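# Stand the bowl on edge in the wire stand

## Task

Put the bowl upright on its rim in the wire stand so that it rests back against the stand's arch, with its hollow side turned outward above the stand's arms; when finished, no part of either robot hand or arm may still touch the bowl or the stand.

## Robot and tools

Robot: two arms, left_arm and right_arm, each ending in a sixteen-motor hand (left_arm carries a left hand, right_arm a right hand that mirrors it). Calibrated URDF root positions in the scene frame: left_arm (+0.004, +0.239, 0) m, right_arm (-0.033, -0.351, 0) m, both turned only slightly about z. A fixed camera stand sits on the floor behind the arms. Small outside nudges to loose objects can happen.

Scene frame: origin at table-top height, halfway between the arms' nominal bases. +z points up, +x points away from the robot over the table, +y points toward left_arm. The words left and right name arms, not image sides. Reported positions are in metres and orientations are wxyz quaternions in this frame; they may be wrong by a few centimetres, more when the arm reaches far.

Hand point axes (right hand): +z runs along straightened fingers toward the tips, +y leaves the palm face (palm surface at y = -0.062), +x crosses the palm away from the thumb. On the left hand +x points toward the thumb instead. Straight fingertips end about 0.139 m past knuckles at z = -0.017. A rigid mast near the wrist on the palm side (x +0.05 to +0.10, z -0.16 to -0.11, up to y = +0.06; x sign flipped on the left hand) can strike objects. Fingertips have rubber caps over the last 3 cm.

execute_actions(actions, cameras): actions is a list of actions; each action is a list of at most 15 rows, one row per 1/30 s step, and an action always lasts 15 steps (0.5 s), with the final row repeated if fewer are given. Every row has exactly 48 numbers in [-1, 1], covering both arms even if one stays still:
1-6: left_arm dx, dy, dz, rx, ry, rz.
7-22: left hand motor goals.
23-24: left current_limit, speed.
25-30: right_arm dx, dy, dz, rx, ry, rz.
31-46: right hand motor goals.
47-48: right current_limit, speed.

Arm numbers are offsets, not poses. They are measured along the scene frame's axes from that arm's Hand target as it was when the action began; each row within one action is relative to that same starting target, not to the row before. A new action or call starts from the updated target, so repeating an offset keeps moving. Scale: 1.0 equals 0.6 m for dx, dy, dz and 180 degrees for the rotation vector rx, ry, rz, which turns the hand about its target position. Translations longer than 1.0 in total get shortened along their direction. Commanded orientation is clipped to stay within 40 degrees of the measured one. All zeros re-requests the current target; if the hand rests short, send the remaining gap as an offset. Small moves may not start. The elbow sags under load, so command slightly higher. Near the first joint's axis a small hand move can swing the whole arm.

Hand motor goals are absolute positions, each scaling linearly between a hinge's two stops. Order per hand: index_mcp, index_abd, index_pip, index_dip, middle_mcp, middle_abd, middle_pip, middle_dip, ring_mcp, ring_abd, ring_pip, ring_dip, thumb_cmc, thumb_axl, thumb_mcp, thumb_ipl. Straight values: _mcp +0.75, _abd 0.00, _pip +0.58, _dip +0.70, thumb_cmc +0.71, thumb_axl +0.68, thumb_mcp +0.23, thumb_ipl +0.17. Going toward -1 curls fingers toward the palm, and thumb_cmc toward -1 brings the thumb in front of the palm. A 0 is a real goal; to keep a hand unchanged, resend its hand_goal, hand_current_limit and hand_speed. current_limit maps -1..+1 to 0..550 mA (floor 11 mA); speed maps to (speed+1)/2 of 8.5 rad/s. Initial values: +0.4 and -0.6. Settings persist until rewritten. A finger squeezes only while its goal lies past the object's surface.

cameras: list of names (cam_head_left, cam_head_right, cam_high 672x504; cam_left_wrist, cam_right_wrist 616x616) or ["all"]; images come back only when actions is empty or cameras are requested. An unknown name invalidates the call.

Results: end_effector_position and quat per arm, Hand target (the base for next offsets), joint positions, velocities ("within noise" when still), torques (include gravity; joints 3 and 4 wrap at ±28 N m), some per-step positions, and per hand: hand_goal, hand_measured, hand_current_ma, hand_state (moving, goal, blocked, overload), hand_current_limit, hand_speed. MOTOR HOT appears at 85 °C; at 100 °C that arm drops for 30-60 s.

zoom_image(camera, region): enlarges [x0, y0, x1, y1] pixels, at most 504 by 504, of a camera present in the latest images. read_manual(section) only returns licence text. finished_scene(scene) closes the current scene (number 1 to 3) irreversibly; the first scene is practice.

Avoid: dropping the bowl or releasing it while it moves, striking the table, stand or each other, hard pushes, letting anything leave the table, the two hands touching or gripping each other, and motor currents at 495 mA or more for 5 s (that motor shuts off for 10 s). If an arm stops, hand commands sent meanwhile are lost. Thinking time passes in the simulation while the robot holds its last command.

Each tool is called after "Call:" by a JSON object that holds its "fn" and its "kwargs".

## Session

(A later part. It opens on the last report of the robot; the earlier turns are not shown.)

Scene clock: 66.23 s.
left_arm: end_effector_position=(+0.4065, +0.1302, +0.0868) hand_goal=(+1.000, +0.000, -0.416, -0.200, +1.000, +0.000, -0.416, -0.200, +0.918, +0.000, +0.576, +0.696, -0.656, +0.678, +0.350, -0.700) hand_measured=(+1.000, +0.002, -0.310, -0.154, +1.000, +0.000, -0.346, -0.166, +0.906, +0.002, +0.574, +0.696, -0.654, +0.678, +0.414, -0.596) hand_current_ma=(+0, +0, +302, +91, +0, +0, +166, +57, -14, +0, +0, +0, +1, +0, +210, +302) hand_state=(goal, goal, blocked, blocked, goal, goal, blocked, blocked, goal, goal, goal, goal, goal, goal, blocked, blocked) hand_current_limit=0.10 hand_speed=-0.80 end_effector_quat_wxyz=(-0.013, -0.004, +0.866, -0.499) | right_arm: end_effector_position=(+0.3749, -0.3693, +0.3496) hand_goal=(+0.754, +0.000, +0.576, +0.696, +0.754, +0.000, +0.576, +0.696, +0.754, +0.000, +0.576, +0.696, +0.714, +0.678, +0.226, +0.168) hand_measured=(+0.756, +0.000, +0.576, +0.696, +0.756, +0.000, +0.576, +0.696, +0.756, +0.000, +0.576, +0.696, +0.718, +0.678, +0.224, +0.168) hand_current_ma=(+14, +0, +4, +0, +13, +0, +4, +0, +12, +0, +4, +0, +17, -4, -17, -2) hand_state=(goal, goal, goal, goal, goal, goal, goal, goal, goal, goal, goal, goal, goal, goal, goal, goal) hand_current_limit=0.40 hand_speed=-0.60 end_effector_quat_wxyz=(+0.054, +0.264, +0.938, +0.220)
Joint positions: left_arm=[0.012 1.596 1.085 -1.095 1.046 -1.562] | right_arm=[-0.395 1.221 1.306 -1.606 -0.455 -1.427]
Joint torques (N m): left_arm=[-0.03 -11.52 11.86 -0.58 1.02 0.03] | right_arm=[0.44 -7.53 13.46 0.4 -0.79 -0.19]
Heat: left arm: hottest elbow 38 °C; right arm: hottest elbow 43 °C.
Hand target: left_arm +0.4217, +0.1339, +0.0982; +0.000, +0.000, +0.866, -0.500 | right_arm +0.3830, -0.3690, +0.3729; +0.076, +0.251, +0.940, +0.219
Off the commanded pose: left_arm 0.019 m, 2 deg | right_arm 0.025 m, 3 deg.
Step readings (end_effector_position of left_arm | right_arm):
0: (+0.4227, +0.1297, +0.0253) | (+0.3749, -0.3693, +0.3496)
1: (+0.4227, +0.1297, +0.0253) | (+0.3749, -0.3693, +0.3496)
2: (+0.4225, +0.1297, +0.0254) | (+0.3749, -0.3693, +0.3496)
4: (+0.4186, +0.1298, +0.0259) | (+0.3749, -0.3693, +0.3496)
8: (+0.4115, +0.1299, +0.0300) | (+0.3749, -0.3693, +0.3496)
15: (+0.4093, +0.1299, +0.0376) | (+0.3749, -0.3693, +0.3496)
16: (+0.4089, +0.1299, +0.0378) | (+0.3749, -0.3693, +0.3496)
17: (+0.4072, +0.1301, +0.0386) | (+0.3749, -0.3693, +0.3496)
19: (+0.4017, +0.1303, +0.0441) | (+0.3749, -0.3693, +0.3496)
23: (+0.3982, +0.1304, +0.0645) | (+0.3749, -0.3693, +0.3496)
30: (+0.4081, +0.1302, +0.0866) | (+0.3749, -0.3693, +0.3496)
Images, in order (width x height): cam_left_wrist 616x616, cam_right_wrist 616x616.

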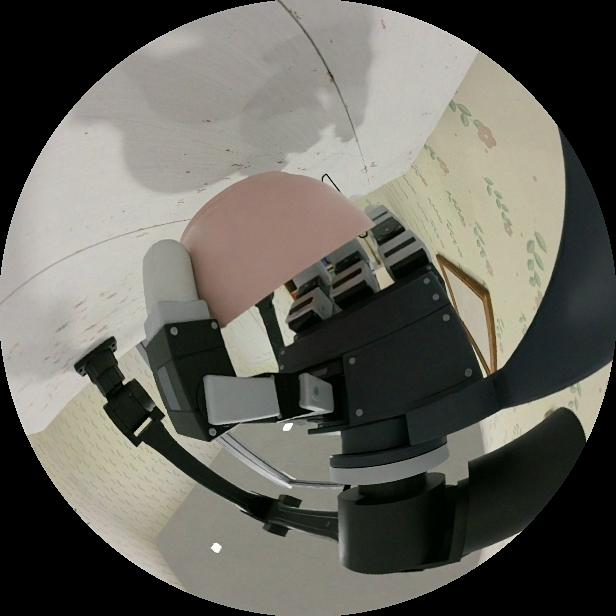

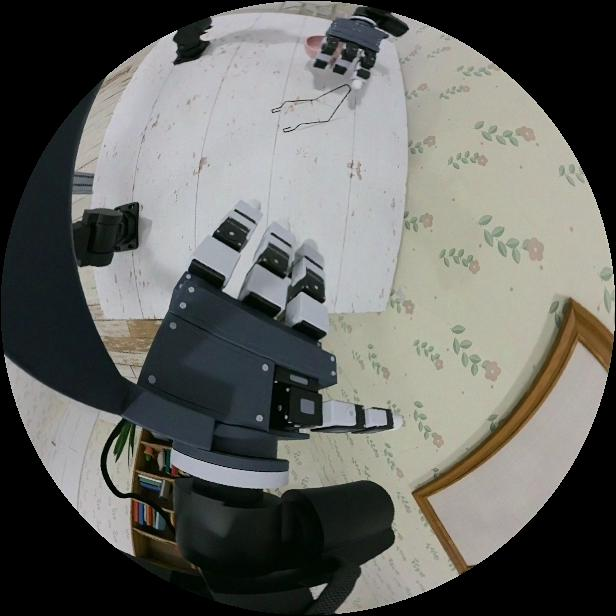

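Call:
{"fn": "execute_actions", "kwargs": {"actions": [[[0,0,0.12,0,0,0,1,0,-0.416,-0.2,1,0,-0.416,-0.2,0.918,0,0.576,0.696,-0.657,0.678,0.35,-0.7,0.1,-0.8,0,0,0,0,0,0,0.754,0,0.576,0.696,0.754,0,0.576,0.696,0.754,0,0.576,0.696,0.714,0.678,0.226,0.168,0.4,-0.6]],[[0,0,0.133,0,0,0,1,0,-0.416,-0.2,1,0,-0.416,-0.2,0.918,0,0.576,0.696,-0.657,0.678,0.35,-0.7,0.1,-0.8,0,0,0,0,0,0,0.754,0,0.576,0.696,0.754,0,0.576,0.696,0.754,0,0.576,0.696,0.714,0.678,0.226,0.168,0.4,-0.6]],[[-0.053,-0.073,0,0.01825,-0.07047,0.02253,1,0,-0.416,-0.2,1,0,-0.416,-0.2,0.918,0,0.576,0.696,-0.657,0.678,0.35,-0.7,0.1,-0.8,0,0,0,0,0,0,0.754,0,0.576,0.696,0.754,0,0.576,0.696,0.754,0,0.576,0.696,0.714,0.678,0.226,0.168,0.4,-0.6]],[[-0.05,-0.067,0,0.01825,-0.07047,0.02253,1,0,-0.416,-0.2,1,0,-0.416,-0.2,0.918,0,0.576,0.696,-0.657,0.678,0.35,-0.7,0.1,-0.8,0,0,0,0,0,0,0.754,0,0.576,0.696,0.754,0,0.576,0.696,0.754,0,0.576,0.696,0.714,0.678,0.226,0.168,0.4,-0.6]]], "cameras": ["all"]}}

Scene clock: 79.93 s.
left_arm: end_effector_position=(+0.3585, +0.0552, +0.2459) hand_goal=(+1.000, +0.000, -0.416, -0.200, +1.000, +0.000, -0.416, -0.200, +0.918, +0.000, +0.576, +0.696, -0.656, +0.678, +0.350, -0.700) hand_measured=(+1.000, +0.002, -0.312, -0.154, +1.000, +0.000, -0.350, -0.168, +0.906, +0.002, +0.574, +0.696, -0.648, +0.678, +0.414, -0.596) hand_current_ma=(+0, +0, +300, +91, +0, +0, +155, +53, -14, +0, +0, +0, +6, +0, +215, +302) hand_state=(goal, goal, blocked, blocked, goal, goal, blocked, blocked, goal, goal, goal, goal, goal, goal, blocked, blocked) hand_current_limit=0.10 hand_speed=-0.80 end_effector_quat_wxyz=(+0.216, +0.045, +0.874, -0.433) | right_arm: end_effector_position=(+0.3749, -0.3693, +0.3496) hand_goal=(+0.754, +0.000, +0.576, +0.696, +0.754, +0.000, +0.576, +0.696, +0.754, +0.000, +0.576, +0.696, +0.714, +0.678, +0.226, +0.168) hand_measured=(+0.756, +0.000, +0.576, +0.696, +0.756, +0.000, +0.576, +0.696, +0.756, +0.000, +0.576, +0.696, +0.718, +0.678, +0.224, +0.168) hand_current_ma=(+14, +0, +4, +0, +13, +0, +4, +0, +12, +0, +4, +0, +17, -4, -17, -2) hand_state=(goal, goal, goal, goal, goal, goal, goal, goal, goal, goal, goal, goal, goal, goal, goal, goal) hand_current_limit=0.40 hand_speed=-0.60 end_effector_quat_wxyz=(+0.054, +0.264, +0.938, +0.220)
Joint positions: left_arm=[-0.312 1 0.934 -0.686 0.677 -2.097] | right_arm=[-0.395 1.221 1.306 -1.606 -0.455 -1.427]
Joint torques (N m): left_arm=[-1.55 -6.36 11.49 2.29 0.45 -0.04] | right_arm=[-0.03 -7.06 13.31 0.38 -0.8 -0.18]
Heat: left arm: hottest elbow 40 °C; right arm: hottest elbow 44 °C.
Hand target: left_arm +0.3600, +0.0499, +0.2500; +0.225, +0.049, +0.870, -0.437 | right_arm +0.3830, -0.3690, +0.3729; +0.076, +0.251, +0.940, +0.219
Off the commanded pose: left_arm 0.007 m, 1 deg | right_arm 0.025 m, 3 deg.
joint sent to its limit (left arm) — joint 6 (wrist roll), lower limit. The joint targets still meet the commanded pose.
Step readings (end_effector_position of left_arm | right_arm):
0: (+0.4065, +0.1302, +0.0868) | (+0.3749, -0.3693, +0.3496)
1: (+0.4063, +0.1302, +0.0870) | (+0.3749, -0.3693, +0.3496)
2: (+0.4044, +0.1303, +0.0886) | (+0.3749, -0.3693, +0.3496)
4: (+0.4003, +0.1305, +0.0960) | (+0.3749, -0.3693, +0.3496)
8: (+0.4009, +0.1305, +0.1268) | (+0.3749, -0.3693, +0.3496)
15: (+0.4103, +0.1299, +0.1607) | (+0.3749, -0.3693, +0.3496)
16: (+0.4097, +0.1299, +0.1610) | (+0.3749, -0.3693, +0.3496)
17: (+0.4070, +0.1303, +0.1627) | (+0.3749, -0.3693, +0.3496)
19: (+0.4025, +0.1306, +0.1717) | (+0.3749, -0.3693, +0.3496)
23: (+0.4063, +0.1305, +0.2043) | (+0.3749, -0.3693, +0.3496)
30: (+0.4108, +0.1299, +0.2380) | (+0.3749, -0.3693, +0.3496)
31: (+0.4106, +0.1300, +0.2382) | (+0.3749, -0.3693, +0.3496)
32: (+0.4121, +0.1297, +0.2372) | (+0.3749, -0.3693, +0.3496)
34: (+0.4145, +0.1264, +0.2325) | (+0.3749, -0.3693, +0.3496)
38: (+0.3970, +0.1064, +0.2342) | (+0.3749, -0.3693, +0.3496)
45: (+0.3907, +0.0924, +0.2574) | (+0.3749, -0.3693, +0.3496)
46: (+0.3915, +0.0929, +0.2575) | (+0.3749, -0.3693, +0.3496)
47: (+0.3937, +0.0934, +0.2547) | (+0.3749, -0.3693, +0.3496)
49: (+0.3926, +0.0912, +0.2452) | (+0.3749, -0.3693, +0.3496)
53: (+0.3653, +0.0668, +0.2335) | (+0.3749, -0.3693, +0.3496)
60: (+0.3599, +0.0545, +0.2506) | (+0.3749, -0.3693, +0.3496)

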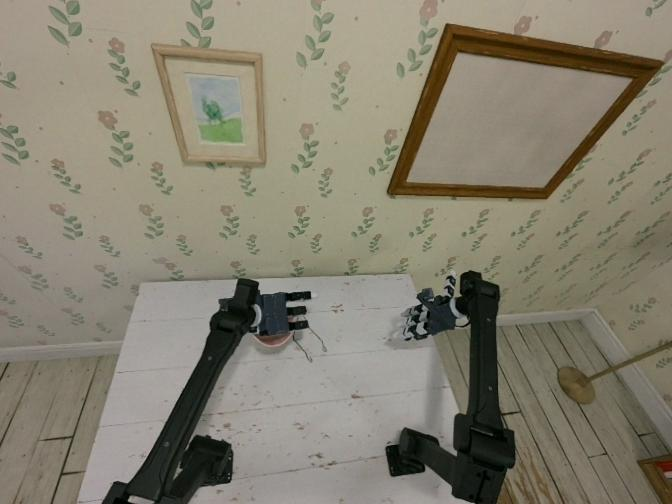

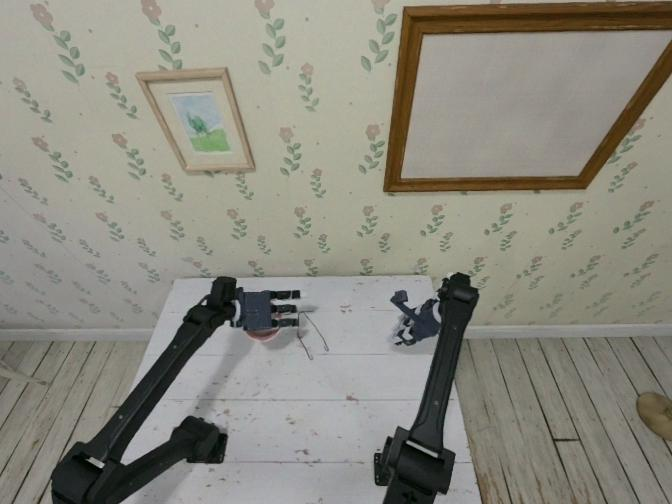

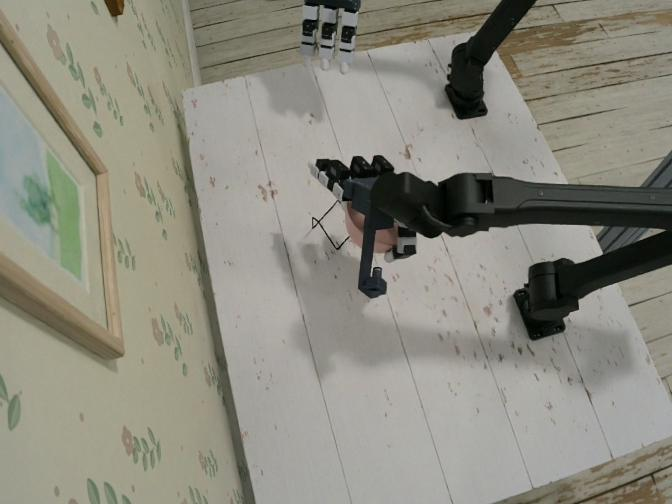

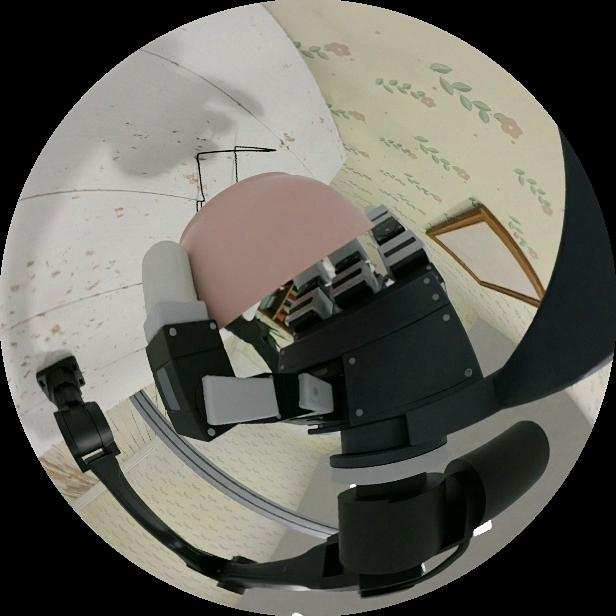

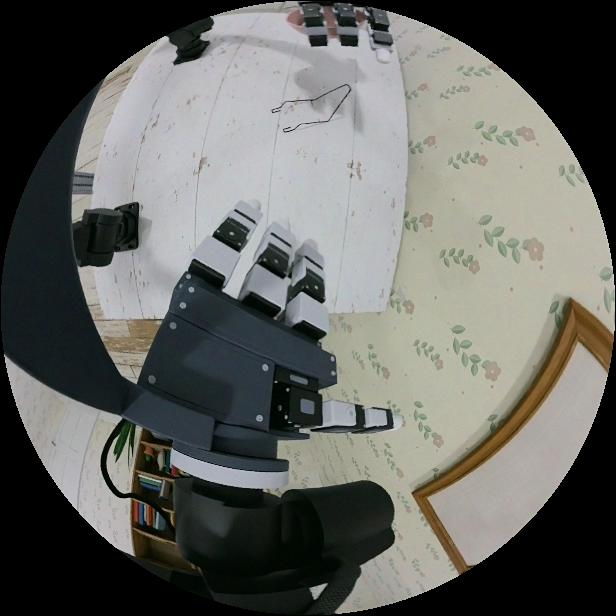

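Call:
{"fn": "execute_actions", "kwargs": {"actions": [[[-0.025,-0.083,0.01,0.01825,-0.07047,0.02253,1,0,-0.416,-0.2,1,0,-0.416,-0.2,0.918,0,0.576,0.696,-0.657,0.678,0.35,-0.7,0.1,-0.8,0,0,0,0,0,0,0.754,0,0.576,0.696,0.754,0,0.576,0.696,0.754,0,0.576,0.696,0.714,0.678,0.226,0.168,0.4,-0.6]],[[-0.008,-0.083,0,0.01825,-0.07047,0.02253,1,0,-0.416,-0.2,1,0,-0.416,-0.2,0.918,0,0.576,0.696,-0.657,0.678,0.35,-0.7,0.1,-0.8,0,0,0,0,0,0,0.754,0,0.576,0.696,0.754,0,0.576,0.696,0.754,0,0.576,0.696,0.714,0.678,0.226,0.168,0.4,-0.6]]], "cameras": ["cam_left_wrist","cam_high"]}}

Scene clock: 83.47 s.
left_arm: end_effector_position=(+0.3393, -0.0427, +0.2561) hand_goal=(+1.000, +0.000, -0.416, -0.200, +1.000, +0.000, -0.416, -0.200, +0.918, +0.000, +0.576, +0.696, -0.656, +0.678, +0.350, -0.700) hand_measured=(+1.000, +0.002, -0.312, -0.154, +1.000, +0.000, -0.352, -0.170, +0.908, +0.002, +0.574, +0.696, -0.644, +0.678, +0.414, -0.596) hand_current_ma=(+0, +1, +300, +91, +0, +0, +149, +49, -11, +1, +0, +0, +13, +0, +217, +303) hand_state=(goal, goal, blocked, blocked, goal, goal, blocked, blocked, goal, goal, goal, goal, goal, goal, blocked, blocked) hand_current_limit=0.10 hand_speed=-0.80 end_effector_quat_wxyz=(+0.440, +0.122, +0.824, -0.336) | right_arm: end_effector_position=(+0.3749, -0.3693, +0.3496) hand_goal=(+0.754, +0.000, +0.576, +0.696, +0.754, +0.000, +0.576, +0.696, +0.754, +0.000, +0.576, +0.696, +0.714, +0.678, +0.226, +0.168) hand_measured=(+0.756, +0.000, +0.576, +0.696, +0.756, +0.000, +0.576, +0.696, +0.756, +0.000, +0.576, +0.696, +0.718, +0.678, +0.224, +0.168) hand_current_ma=(+14, +0, +4, +0, +13, +0, +4, +0, +12, +0, +4, +0, +17, -4, -17, -2) hand_state=(goal, goal, goal, goal, goal, goal, goal, goal, goal, goal, goal, goal, goal, goal, goal, goal) hand_current_limit=0.40 hand_speed=-0.60 end_effector_quat_wxyz=(+0.054, +0.264, +0.938, +0.220)
Joint positions: left_arm=[-0.85 0.947 0.764 -0.216 -0.059 -2.101] | right_arm=[-0.395 1.221 1.306 -1.606 -0.455 -1.427]
Joint torques (N m): left_arm=[-1.2 -4.78 11.77 2.91 -0.14 -0.02] | right_arm=[-0.03 -7 13.26 0.47 -0.77 -0.13]
Heat: left arm: hottest elbow 40 °C; right arm: hottest elbow 45 °C.
Hand target: left_arm +0.3402, -0.0496, +0.2558; +0.437, +0.095, +0.824, -0.348 | right_arm +0.3830, -0.3690, +0.3729; +0.076, +0.251, +0.940, +0.219
Off the commanded pose: left_arm 0.007 m, 3 deg | right_arm 0.025 m, 3 deg.
joint sent to its limit (left arm) — joint 6 (wrist roll), lower limit. The joint targets are off in orientation, not in position.
Step readings (end_effector_position of left_arm | right_arm):
0: (+0.3584, +0.0552, +0.2458) | (+0.3749, -0.3693, +0.3496)
1: (+0.3588, +0.0554, +0.2454) | (+0.3749, -0.3693, +0.3496)
2: (+0.3618, +0.0566, +0.2449) | (+0.3749, -0.3693, +0.3496)
4: (+0.3640, +0.0503, +0.2433) | (+0.3749, -0.3693, +0.3496)
8: (+0.3440, +0.0168, +0.2442) | (+0.3749, -0.3693, +0.3496)
15: (+0.3433, +0.0051, +0.2519) | (+0.3749, -0.3693, +0.3496)
16: (+0.3447, +0.0060, +0.2520) | (+0.3749, -0.3693, +0.3496)
17: (+0.3484, +0.0078, +0.2524) | (+0.3749, -0.3693, +0.3496)
19: (+0.3525, +0.0033, +0.2537) | (+0.3749, -0.3693, +0.3496)
23: (+0.3359, -0.0292, +0.2531) | (+0.3749, -0.3693, +0.3496)
30: (+0.3363, -0.0429, +0.2570) | (+0.3749, -0.3693, +0.3496)
Images, in order (width x height): cam_high 672x504, cam_left_wrist 616x616.

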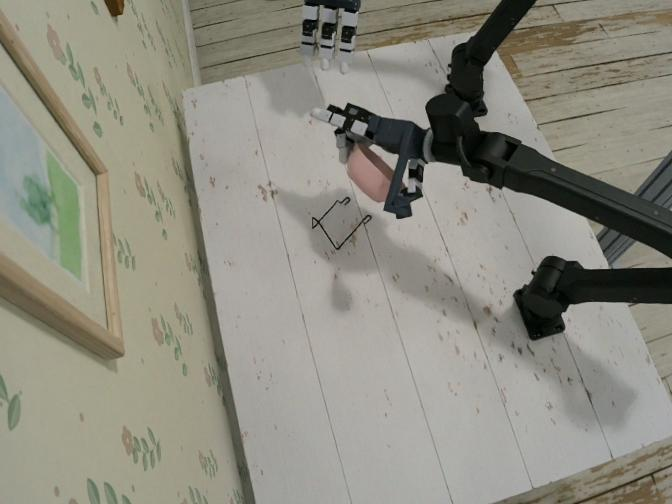

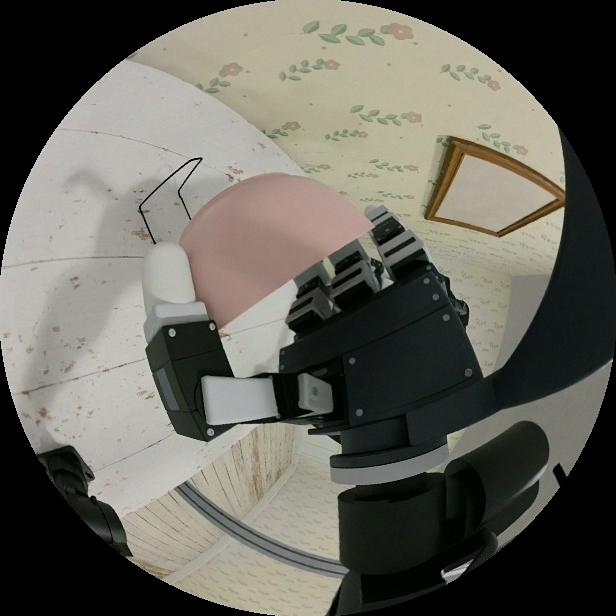

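Call:
{"fn": "execute_actions", "kwargs": {"actions": [[[0.008,-0.075,0,0.01825,-0.07047,0.02253,1,0,-0.416,-0.2,1,0,-0.416,-0.2,0.918,0,0.576,0.696,-0.657,0.678,0.35,-0.7,0.1,-0.8,0,0,0,0,0,0,0.754,0,0.576,0.696,0.754,0,0.576,0.696,0.754,0,0.576,0.696,0.714,0.678,0.226,0.168,0.4,-0.6]]], "cameras": ["cam_left_wrist"]}}

Scene clock: 86.20 s.
left_arm: end_effector_position=(+0.3414, -0.0919, +0.2521) hand_goal=(+1.000, +0.000, -0.416, -0.200, +1.000, +0.000, -0.416, -0.200, +0.918, +0.000, +0.576, +0.696, -0.656, +0.678, +0.350, -0.700) hand_measured=(+1.000, +0.002, -0.312, -0.154, +1.000, +0.000, -0.352, -0.170, +0.910, +0.002, +0.574, +0.696, -0.642, +0.678, +0.416, -0.596) hand_current_ma=(+0, +1, +300, +91, +0, +0, +145, +49, -8, +1, +0, +0, +15, +0, +218, +303) hand_state=(goal, goal, blocked, blocked, goal, goal, blocked, blocked, goal, goal, goal, goal, goal, goal, blocked, blocked) hand_current_limit=0.10 hand_speed=-0.80 end_effector_quat_wxyz=(+0.527, +0.116, +0.789, -0.294) | right_arm: end_effector_position=(+0.3749, -0.3693, +0.3496) hand_goal=(+0.754, +0.000, +0.576, +0.696, +0.754, +0.000, +0.576, +0.696, +0.754, +0.000, +0.576, +0.696, +0.714, +0.678, +0.226, +0.168) hand_measured=(+0.756, +0.000, +0.576, +0.696, +0.756, +0.000, +0.576, +0.696, +0.756, +0.000, +0.576, +0.696, +0.718, +0.678, +0.224, +0.168) hand_current_ma=(+14, +0, +4, +0, +13, +0, +4, +0, +12, +0, +4, +0, +17, -4, -17, -2) hand_state=(goal, goal, goal, goal, goal, goal, goal, goal, goal, goal, goal, goal, goal, goal, goal, goal) hand_current_limit=0.40 hand_speed=-0.60 end_effector_quat_wxyz=(+0.054, +0.264, +0.938, +0.220)
Joint positions: left_arm=[-1.026 1.099 0.757 0.045 -0.369 -2.043] | right_arm=[-0.395 1.221 1.306 -1.606 -0.455 -1.427]
Joint torques (N m): left_arm=[-0.73 -6.53 11.56 2.82 -0.22 0.2] | right_arm=[-0.5 -6.95 13.3 0.61 -0.78 -0.14]
Heat: left arm: hottest elbow 41 °C; right arm: hottest elbow 45 °C.
Hand target: left_arm +0.3449, -0.0947, +0.2559; +0.535, +0.117, +0.783, -0.296 | right_arm +0.3830, -0.3690, +0.3729; +0.076, +0.251, +0.940, +0.219
Off the commanded pose: left_arm 0.006 m, 1 deg | right_arm 0.025 m, 3 deg.
Step readings (end_effector_position of left_arm | right_arm):
0: (+0.3393, -0.0427, +0.2561) | (+0.3749, -0.3693, +0.3496)
1: (+0.3399, -0.0422, +0.2567) | (+0.3749, -0.3693, +0.3496)
2: (+0.3420, -0.0404, +0.2584) | (+0.3749, -0.3693, +0.3496)
4: (+0.3454, -0.0443, +0.2634) | (+0.3749, -0.3693, +0.3496)
8: (+0.3383, -0.0758, +0.2602) | (+0.3749, -0.3693, +0.3496)
15: (+0.3396, -0.0915, +0.2486) | (+0.3749, -0.3693, +0.3496)
Images, in order (width x height): cam_left_wrist 616x616.

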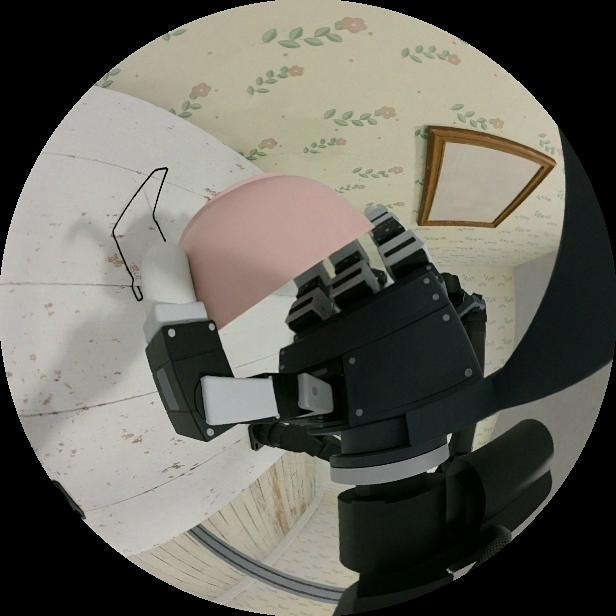

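Call:
{"fn": "execute_actions", "kwargs": {"actions": [[[0.017,-0.058,0,0.01825,-0.07047,0.02253,1,0,-0.416,-0.2,1,0,-0.416,-0.2,0.918,0,0.576,0.696,-0.657,0.678,0.35,-0.7,0.1,-0.8,0,0,0,0,0,0,0.754,0,0.576,0.696,0.754,0,0.576,0.696,0.754,0,0.576,0.696,0.714,0.678,0.226,0.168,0.4,-0.6]]], "cameras": ["all"]}}

Scene clock: 88.43 s.
left_arm: end_effector_position=(+0.3535, -0.1255, +0.2505) hand_goal=(+1.000, +0.000, -0.416, -0.200, +1.000, +0.000, -0.416, -0.200, +0.918, +0.000, +0.576, +0.696, -0.656, +0.678, +0.350, -0.700) hand_measured=(+1.000, +0.002, -0.312, -0.154, +1.000, +0.000, -0.354, -0.170, +0.912, +0.002, +0.574, +0.696, -0.642, +0.678, +0.416, -0.596) hand_current_ma=(+0, +1, +300, +91, +0, +0, +142, +48, -6, +1, +0, +0, +17, +0, +219, +302) hand_state=(goal, goal, blocked, blocked, goal, goal, blocked, blocked, goal, goal, goal, goal, goal, goal, blocked, blocked) hand_current_limit=0.10 hand_speed=-0.80 end_effector_quat_wxyz=(+0.617, +0.136, +0.739, -0.236) | right_arm: end_effector_position=(+0.3749, -0.3693, +0.3496) hand_goal=(+0.754, +0.000, +0.576, +0.696, +0.754, +0.000, +0.576, +0.696, +0.754, +0.000, +0.576, +0.696, +0.714, +0.678, +0.226, +0.168) hand_measured=(+0.756, +0.000, +0.576, +0.696, +0.756, +0.000, +0.576, +0.696, +0.756, +0.000, +0.576, +0.696, +0.718, +0.678, +0.224, +0.168) hand_current_ma=(+14, +0, +4, +0, +13, +0, +4, +0, +12, +0, +4, +0, +17, -4, -17, -2) hand_state=(goal, goal, goal, goal, goal, goal, goal, goal, goal, goal, goal, goal, goal, goal, goal, goal) hand_current_limit=0.40 hand_speed=-0.60 end_effector_quat_wxyz=(+0.054, +0.264, +0.938, +0.220)
Joint positions: left_arm=[-1.11 1.28 0.756 0.371 -0.57 -1.837] | right_arm=[-0.395 1.221 1.306 -1.606 -0.455 -1.427]
Joint torques (N m): left_arm=[-0.85 -8.47 11.15 2.7 -0.2 0.25] | right_arm=[0.09 -7.3 13.23 0.43 -0.8 -0.13]
Heat: left arm: hottest elbow 41 °C; right arm: hottest elbow 45 °C.
Hand target: left_arm +0.3552, -0.1295, +0.2560; +0.625, +0.136, +0.731, -0.240 | right_arm +0.3830, -0.3690, +0.3729; +0.076, +0.251, +0.940, +0.219
Off the commanded pose: left_arm 0.007 m, 1 deg | right_arm 0.025 m, 3 deg.
Step readings (end_effector_position of left_arm | right_arm):
0: (+0.3415, -0.0918, +0.2521) | (+0.3749, -0.3693, +0.3496)
1: (+0.3421, -0.0911, +0.2528) | (+0.3749, -0.3693, +0.3496)
2: (+0.3442, -0.0888, +0.2553) | (+0.3749, -0.3693, +0.3496)
4: (+0.3483, -0.0904, +0.2606) | (+0.3749, -0.3693, +0.3496)
8: (+0.3489, -0.1101, +0.2521) | (+0.3749, -0.3693, +0.3496)
15: (+0.3515, -0.1249, +0.2428) | (+0.3749, -0.3693, +0.3496)

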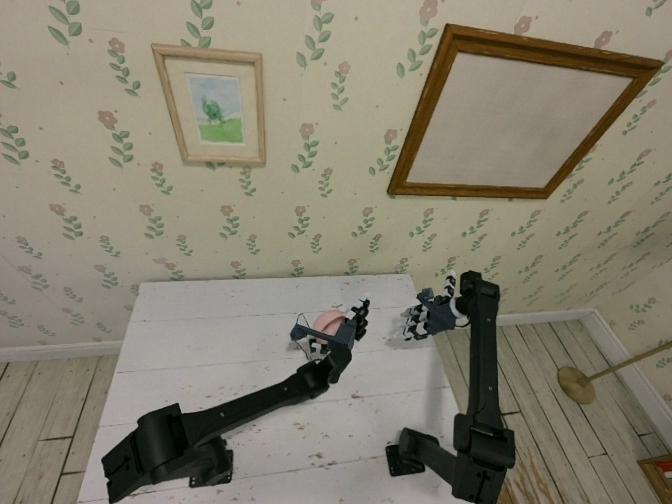

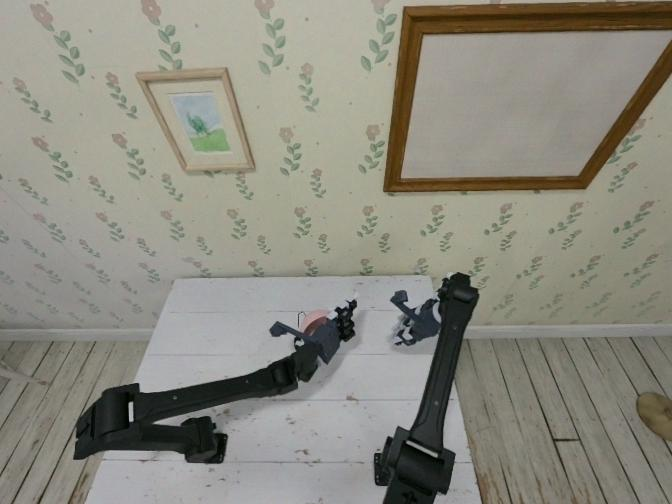

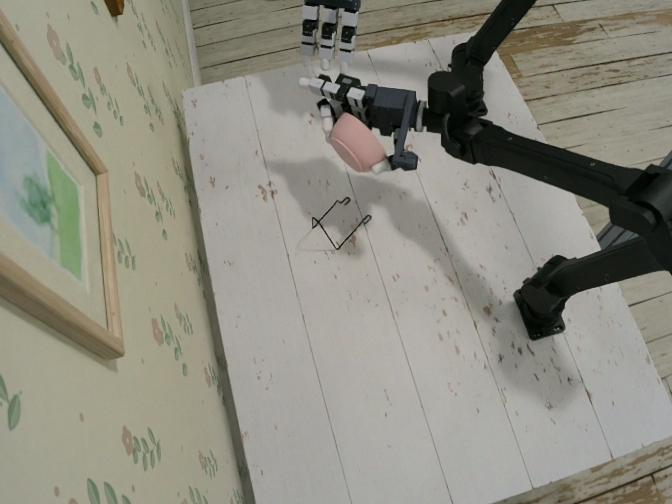

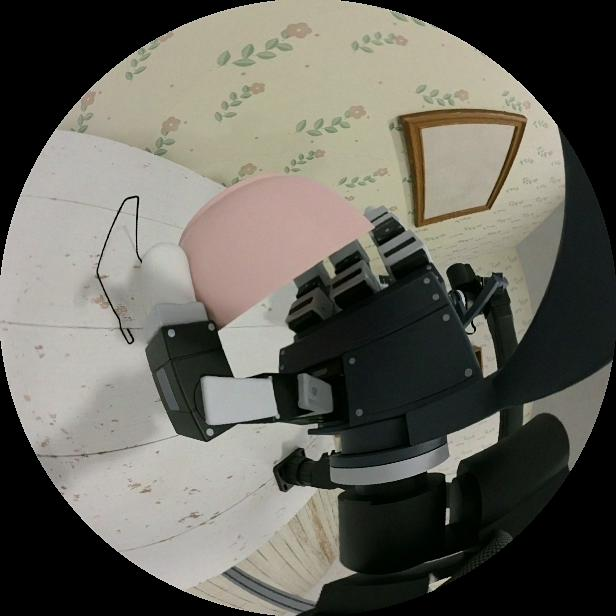

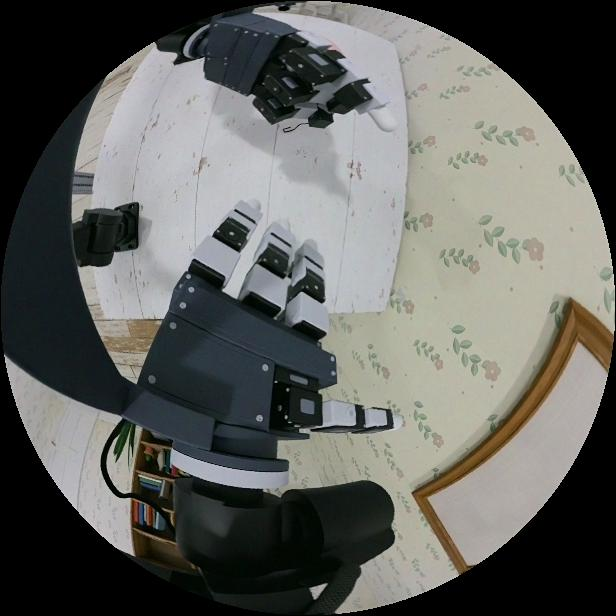

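Call:
{"fn": "zoom_image", "kwargs": {"camera": "cam_left_wrist", "region": [60, 160, 220, 360]}}

Call:
{"fn": "zoom_image", "kwargs": {"camera": "cam_high", "region": [280, 60, 440, 260]}}

Scaled by 2.520 from the camera's 616x616 image, which has a finer 880x880 frame.

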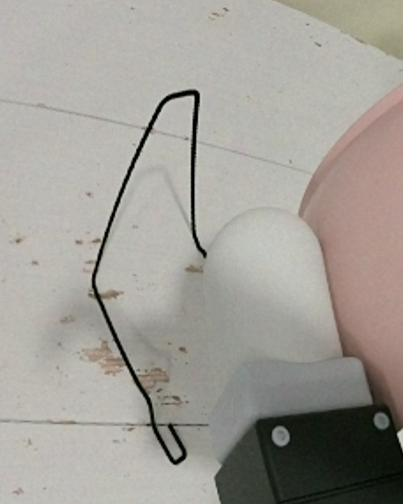

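Scaled by 2.520.

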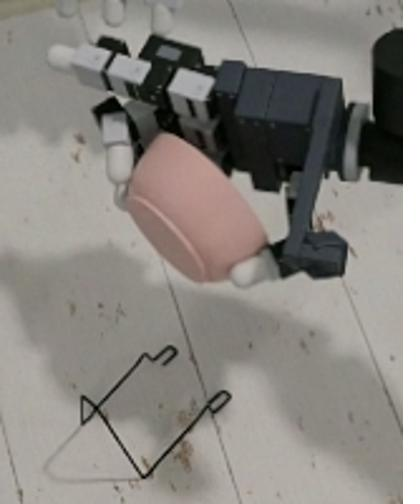

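Call:
{"fn": "execute_actions", "kwargs": {"actions": [[[0.04,0.016,-0.04,0,0,0,1,0,-0.416,-0.2,1,0,-0.416,-0.2,0.918,0,0.576,0.696,-0.657,0.678,0.35,-0.7,0.1,-0.8,0,0,0,0,0,0,0.754,0,0.576,0.696,0.754,0,0.576,0.696,0.754,0,0.576,0.696,0.714,0.678,0.226,0.168,0.4,-0.6]],[[0.04,0.016,-0.04,0,0,0,1,0,-0.416,-0.2,1,0,-0.416,-0.2,0.918,0,0.576,0.696,-0.657,0.678,0.35,-0.7,0.1,-0.8,0,0,0,0,0,0,0.754,0,0.576,0.696,0.754,0,0.576,0.696,0.754,0,0.576,0.696,0.714,0.678,0.226,0.168,0.4,-0.6]]], "cameras": ["cam_left_wrist","cam_high","cam_right_wrist"]}}

Call:
{"fn": "zoom_image", "kwargs": {"camera": "cam_left_wrist", "region": [60, 160, 220, 360]}}

Call:
{"fn": "zoom_image", "kwargs": {"camera": "cam_high", "region": [260, 80, 420, 280]}}

Scene clock: 111.87 s.
left_arm: end_effector_position=(+0.3991, -0.1091, +0.2059) hand_goal=(+1.000, +0.000, -0.416, -0.200, +1.000, +0.000, -0.416, -0.200, +0.918, +0.000, +0.576, +0.696, -0.656, +0.678, +0.350, -0.700) hand_measured=(+1.000, +0.002, -0.312, -0.154, +1.000, +0.000, -0.354, -0.170, +0.916, +0.002, +0.574, +0.696, -0.642, +0.678, +0.416, -0.596) hand_current_ma=(+0, +1, +300, +90, +0, +0, +141, +47, -2, +1, +0, +0, +17, +0, +219, +302) hand_state=(goal, goal, blocked, blocked, goal, goal, blocked, blocked, goal, goal, goal, goal, goal, goal, blocked, blocked) hand_current_limit=0.10 hand_speed=-0.80 end_effector_quat_wxyz=(+0.618, +0.136, +0.736, -0.240) | right_arm: end_effector_position=(+0.3749, -0.3693, +0.3496) hand_goal=(+0.754, +0.000, +0.576, +0.696, +0.754, +0.000, +0.576, +0.696, +0.754, +0.000, +0.576, +0.696, +0.714, +0.678, +0.226, +0.168) hand_measured=(+0.756, +0.000, +0.576, +0.696, +0.756, +0.000, +0.576, +0.696, +0.756, +0.000, +0.576, +0.696, +0.718, +0.678, +0.224, +0.168) hand_current_ma=(+14, +0, +4, +0, +13, +0, +4, +0, +12, +0, +4, +0, +17, -4, -17, -2) hand_state=(goal, goal, goal, goal, goal, goal, goal, goal, goal, goal, goal, goal, goal, goal, goal, goal) hand_current_limit=0.40 hand_speed=-0.60 end_effector_quat_wxyz=(+0.054, +0.264, +0.938, +0.220)
Joint positions: left_arm=[-0.985 1.386 0.705 0.546 -0.442 -1.816] | right_arm=[-0.395 1.221 1.306 -1.606 -0.455 -1.427]
Joint torques (N m): left_arm=[-0.62 -9.29 10.21 2.58 -0.01 0.23] | right_arm=[-0.15 -7.06 13.35 0.46 -0.8 -0.16]
Heat: left arm: hottest elbow 40 °C; right arm: hottest elbow 46 °C.
Hand target: left_arm +0.4032, -0.1102, +0.2078; +0.625, +0.136, +0.731, -0.240 | right_arm +0.3830, -0.3690, +0.3729; +0.076, +0.251, +0.940, +0.219
Off the commanded pose: left_arm 0.005 m, 1 deg | right_arm 0.025 m, 3 deg.
Step readings (end_effector_position of left_arm | right_arm):
0: (+0.3535, -0.1255, +0.2505) | (+0.3749, -0.3693, +0.3496)
1: (+0.3535, -0.1257, +0.2507) | (+0.3749, -0.3693, +0.3496)
2: (+0.3539, -0.1268, +0.2508) | (+0.3749, -0.3693, +0.3496)
4: (+0.3573, -0.1290, +0.2504) | (+0.3749, -0.3693, +0.3496)
8: (+0.3678, -0.1237, +0.2425) | (+0.3749, -0.3693, +0.3496)
15: (+0.3747, -0.1185, +0.2299) | (+0.3749, -0.3693, +0.3496)
16: (+0.3748, -0.1191, +0.2301) | (+0.3749, -0.3693, +0.3496)
17: (+0.3759, -0.1198, +0.2302) | (+0.3749, -0.3693, +0.3496)
19: (+0.3797, -0.1222, +0.2292) | (+0.3749, -0.3693, +0.3496)
23: (+0.3921, -0.1147, +0.2188) | (+0.3749, -0.3693, +0.3496)
30: (+0.3988, -0.1087, +0.2046) | (+0.3749, -0.3693, +0.3496)
Images, in order (width x height): cam_high 672x504, cam_left_wrist 616x616, cam_right_wrist 616x616.

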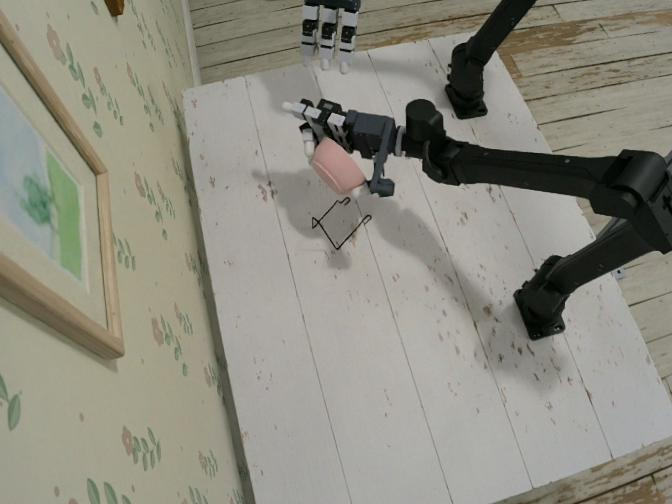

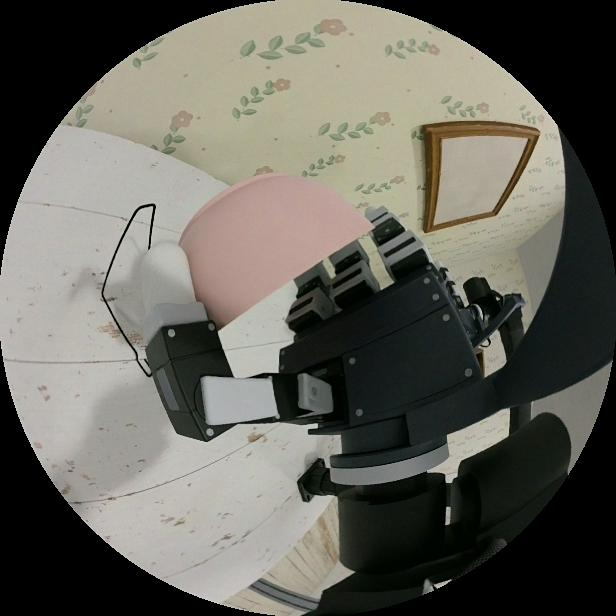

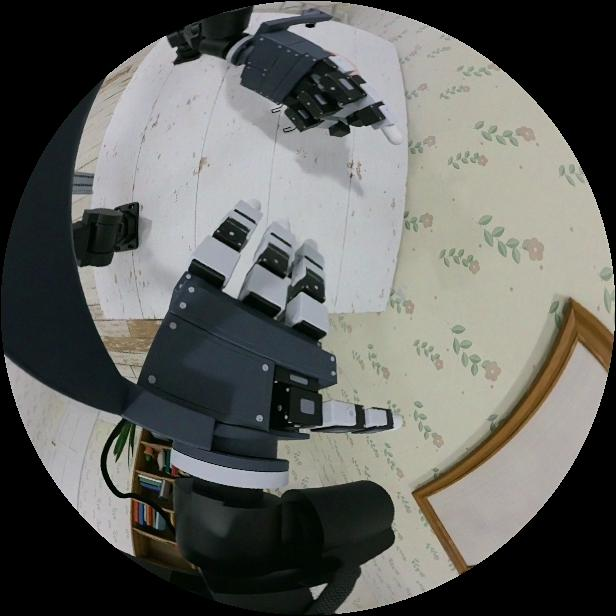

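Scaled by 2.520 from the camera's 616x616 image, which has a finer 880x880 frame.

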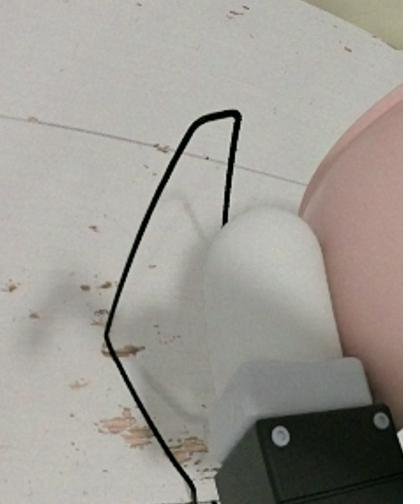

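Scaled by 2.520.

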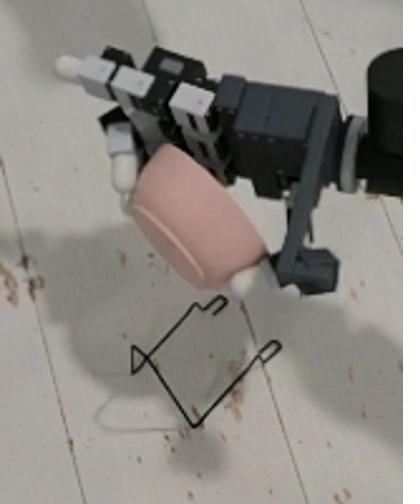

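Call:
{"fn": "execute_actions", "kwargs": {"actions": [[[0,0,-0.06,0,0,0,1,0,-0.416,-0.2,1,0,-0.416,-0.2,0.918,0,0.576,0.696,-0.657,0.678,0.35,-0.7,0.1,-0.8,0,0,0,0,0,0,0.754,0,0.576,0.696,0.754,0,0.576,0.696,0.754,0,0.576,0.696,0.714,0.678,0.226,0.168,0.4,-0.6]],[[0,0,-0.06,0,0,0,1,0,-0.416,-0.2,1,0,-0.416,-0.2,0.918,0,0.576,0.696,-0.657,0.678,0.35,-0.7,0.1,-0.8,0,0,0,0,0,0,0.754,0,0.576,0.696,0.754,0,0.576,0.696,0.754,0,0.576,0.696,0.714,0.678,0.226,0.168,0.4,-0.6]]], "cameras": ["cam_left_wrist","cam_high","cam_right_wrist"]}}

Call:
{"fn": "zoom_image", "kwargs": {"camera": "cam_left_wrist", "region": [60, 180, 220, 380]}}

Call:
{"fn": "zoom_image", "kwargs": {"camera": "cam_high", "region": [260, 80, 420, 280]}}

Call:
{"fn": "zoom_image", "kwargs": {"camera": "cam_right_wrist", "region": [240, 20, 420, 200]}}

Scene clock: 121.67 s.
left_arm: end_effector_position=(+0.3992, -0.1095, +0.1328) hand_goal=(+1.000, +0.000, -0.416, -0.200, +1.000, +0.000, -0.416, -0.200, +0.918, +0.000, +0.576, +0.696, -0.656, +0.678, +0.350, -0.700) hand_measured=(+1.000, +0.002, -0.312, -0.154, +1.000, +0.000, -0.354, -0.170, +0.916, +0.002, +0.574, +0.696, -0.642, +0.678, +0.416, -0.596) hand_current_ma=(+0, +1, +300, +90, +0, +0, +141, +47, -2, +1, +0, +0, +18, +0, +219, +303) hand_state=(goal, goal, blocked, blocked, goal, goal, blocked, blocked, goal, goal, goal, goal, goal, goal, blocked, blocked) hand_current_limit=0.10 hand_speed=-0.80 end_effector_quat_wxyz=(+0.617, +0.137, +0.737, -0.239) | right_arm: end_effector_position=(+0.3749, -0.3693, +0.3496) hand_goal=(+0.754, +0.000, +0.576, +0.696, +0.754, +0.000, +0.576, +0.696, +0.754, +0.000, +0.576, +0.696, +0.714, +0.678, +0.226, +0.168) hand_measured=(+0.756, +0.000, +0.576, +0.696, +0.756, +0.000, +0.576, +0.696, +0.756, +0.000, +0.576, +0.696, +0.718, +0.678, +0.224, +0.168) hand_current_ma=(+14, +0, +4, +0, +13, +0, +4, +0, +12, +0, +4, +0, +17, -4, -17, -2) hand_state=(goal, goal, goal, goal, goal, goal, goal, goal, goal, goal, goal, goal, goal, goal, goal, goal) hand_current_limit=0.40 hand_speed=-0.60 end_effector_quat_wxyz=(+0.054, +0.264, +0.938, +0.220)
Joint positions: left_arm=[-0.985 1.569 0.635 0.796 -0.441 -1.815] | right_arm=[-0.395 1.221 1.306 -1.606 -0.455 -1.427]
Joint torques (N m): left_arm=[-0.32 -9.7 8.42 2.69 -0.01 0.25] | right_arm=[-0.26 -8 13.48 0.39 -0.79 -0.22]
Heat: left arm: hottest elbow 40 °C; right arm: hottest elbow 47 °C.
Hand target: left_arm +0.4033, -0.1103, +0.1360; +0.625, +0.136, +0.731, -0.240 | right_arm +0.3830, -0.3690, +0.3729; +0.076, +0.251, +0.940, +0.219
Off the commanded pose: left_arm 0.005 m, 1 deg | right_arm 0.025 m, 3 deg.
Step readings (end_effector_position of left_arm | right_arm):
0: (+0.3991, -0.1091, +0.2059) | (+0.3749, -0.3693, +0.3496)
1: (+0.3991, -0.1092, +0.2062) | (+0.3749, -0.3693, +0.3496)
2: (+0.3993, -0.1094, +0.2062) | (+0.3749, -0.3693, +0.3496)
4: (+0.3999, -0.1104, +0.2042) | (+0.3749, -0.3693, +0.3496)
8: (+0.3997, -0.1101, +0.1859) | (+0.3749, -0.3693, +0.3496)
15: (+0.3987, -0.1086, +0.1661) | (+0.3749, -0.3693, +0.3496)
16: (+0.3988, -0.1088, +0.1668) | (+0.3749, -0.3693, +0.3496)
17: (+0.3992, -0.1093, +0.1678) | (+0.3749, -0.3693, +0.3496)
19: (+0.4003, -0.1110, +0.1676) | (+0.3749, -0.3693, +0.3496)
23: (+0.4006, -0.1116, +0.1513) | (+0.3749, -0.3693, +0.3496)
30: (+0.3988, -0.1089, +0.1309) | (+0.3749, -0.3693, +0.3496)
Images, in order (width x height): cam_high 672x504, cam_left_wrist 616x616, cam_right_wrist 616x616.

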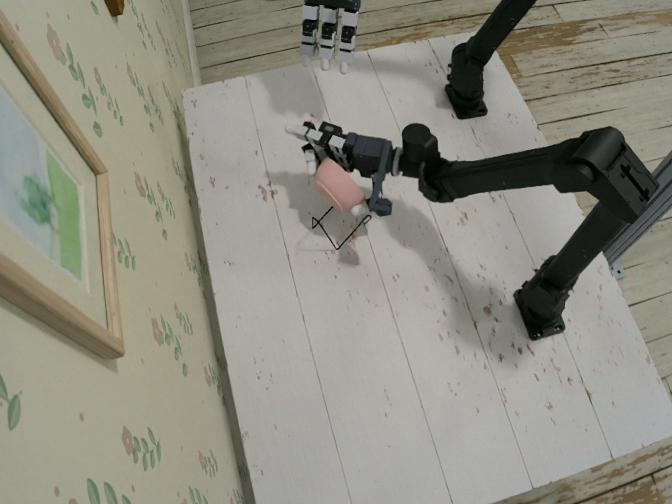

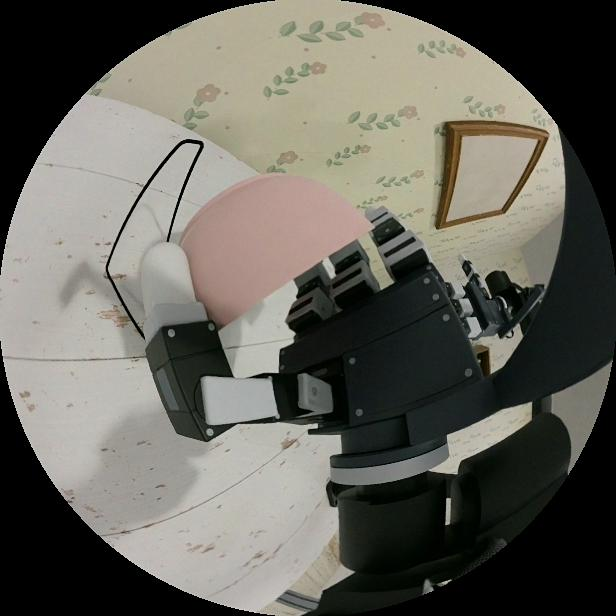

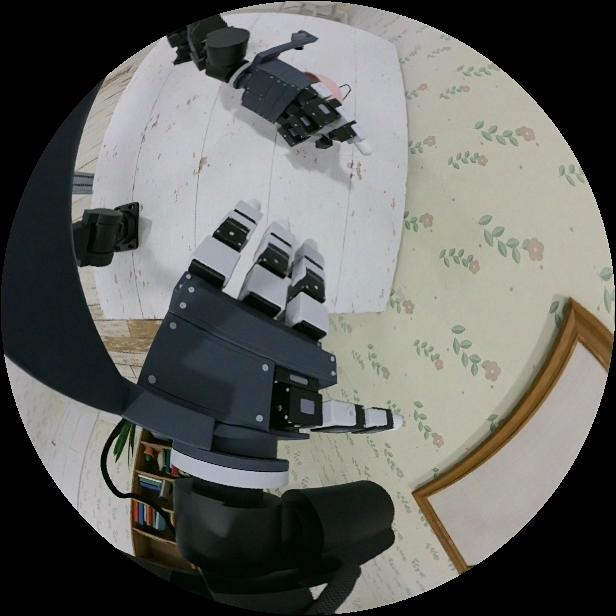

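Scaled by 2.520 from the camera's 616x616 image, which has a finer 880x880 frame.

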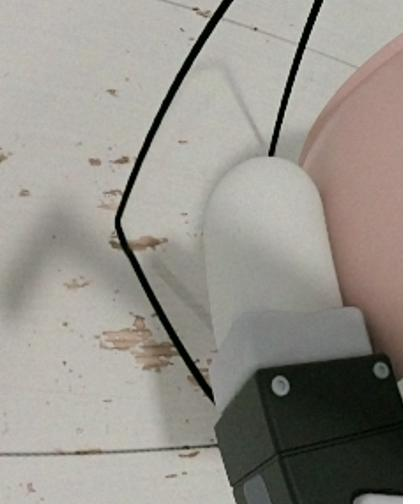

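Scaled by 2.520.

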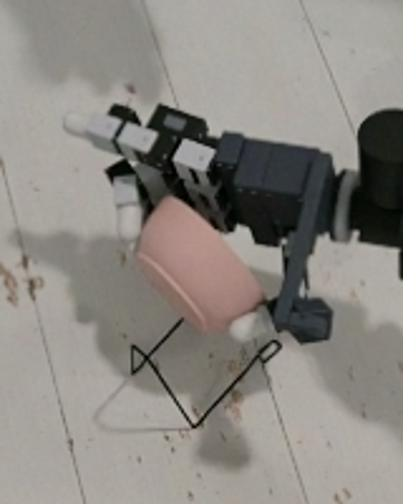

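Scaled by 2.800 from the camera's 616x616 image, which has a finer 880x880 frame.

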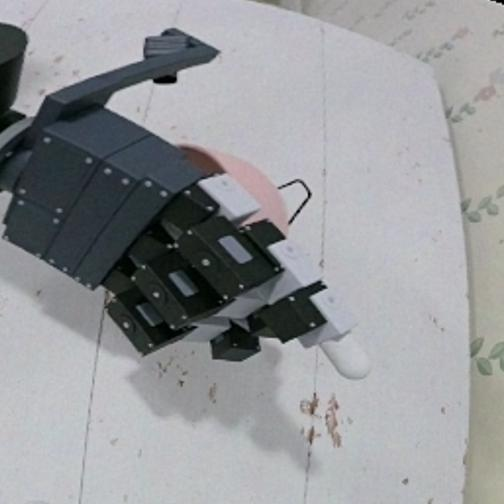

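Call:
{"fn": "zoom_image", "kwargs": {"camera": "cam_high", "region": [300, 195, 385, 260]}}

Scaled by 5.929.

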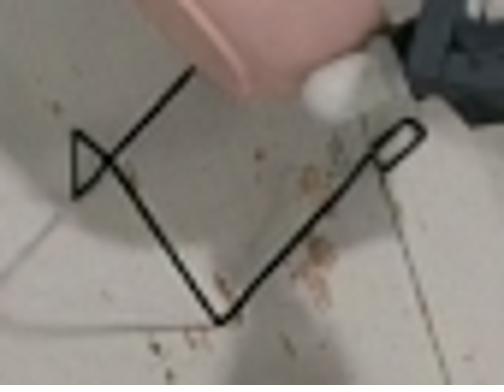

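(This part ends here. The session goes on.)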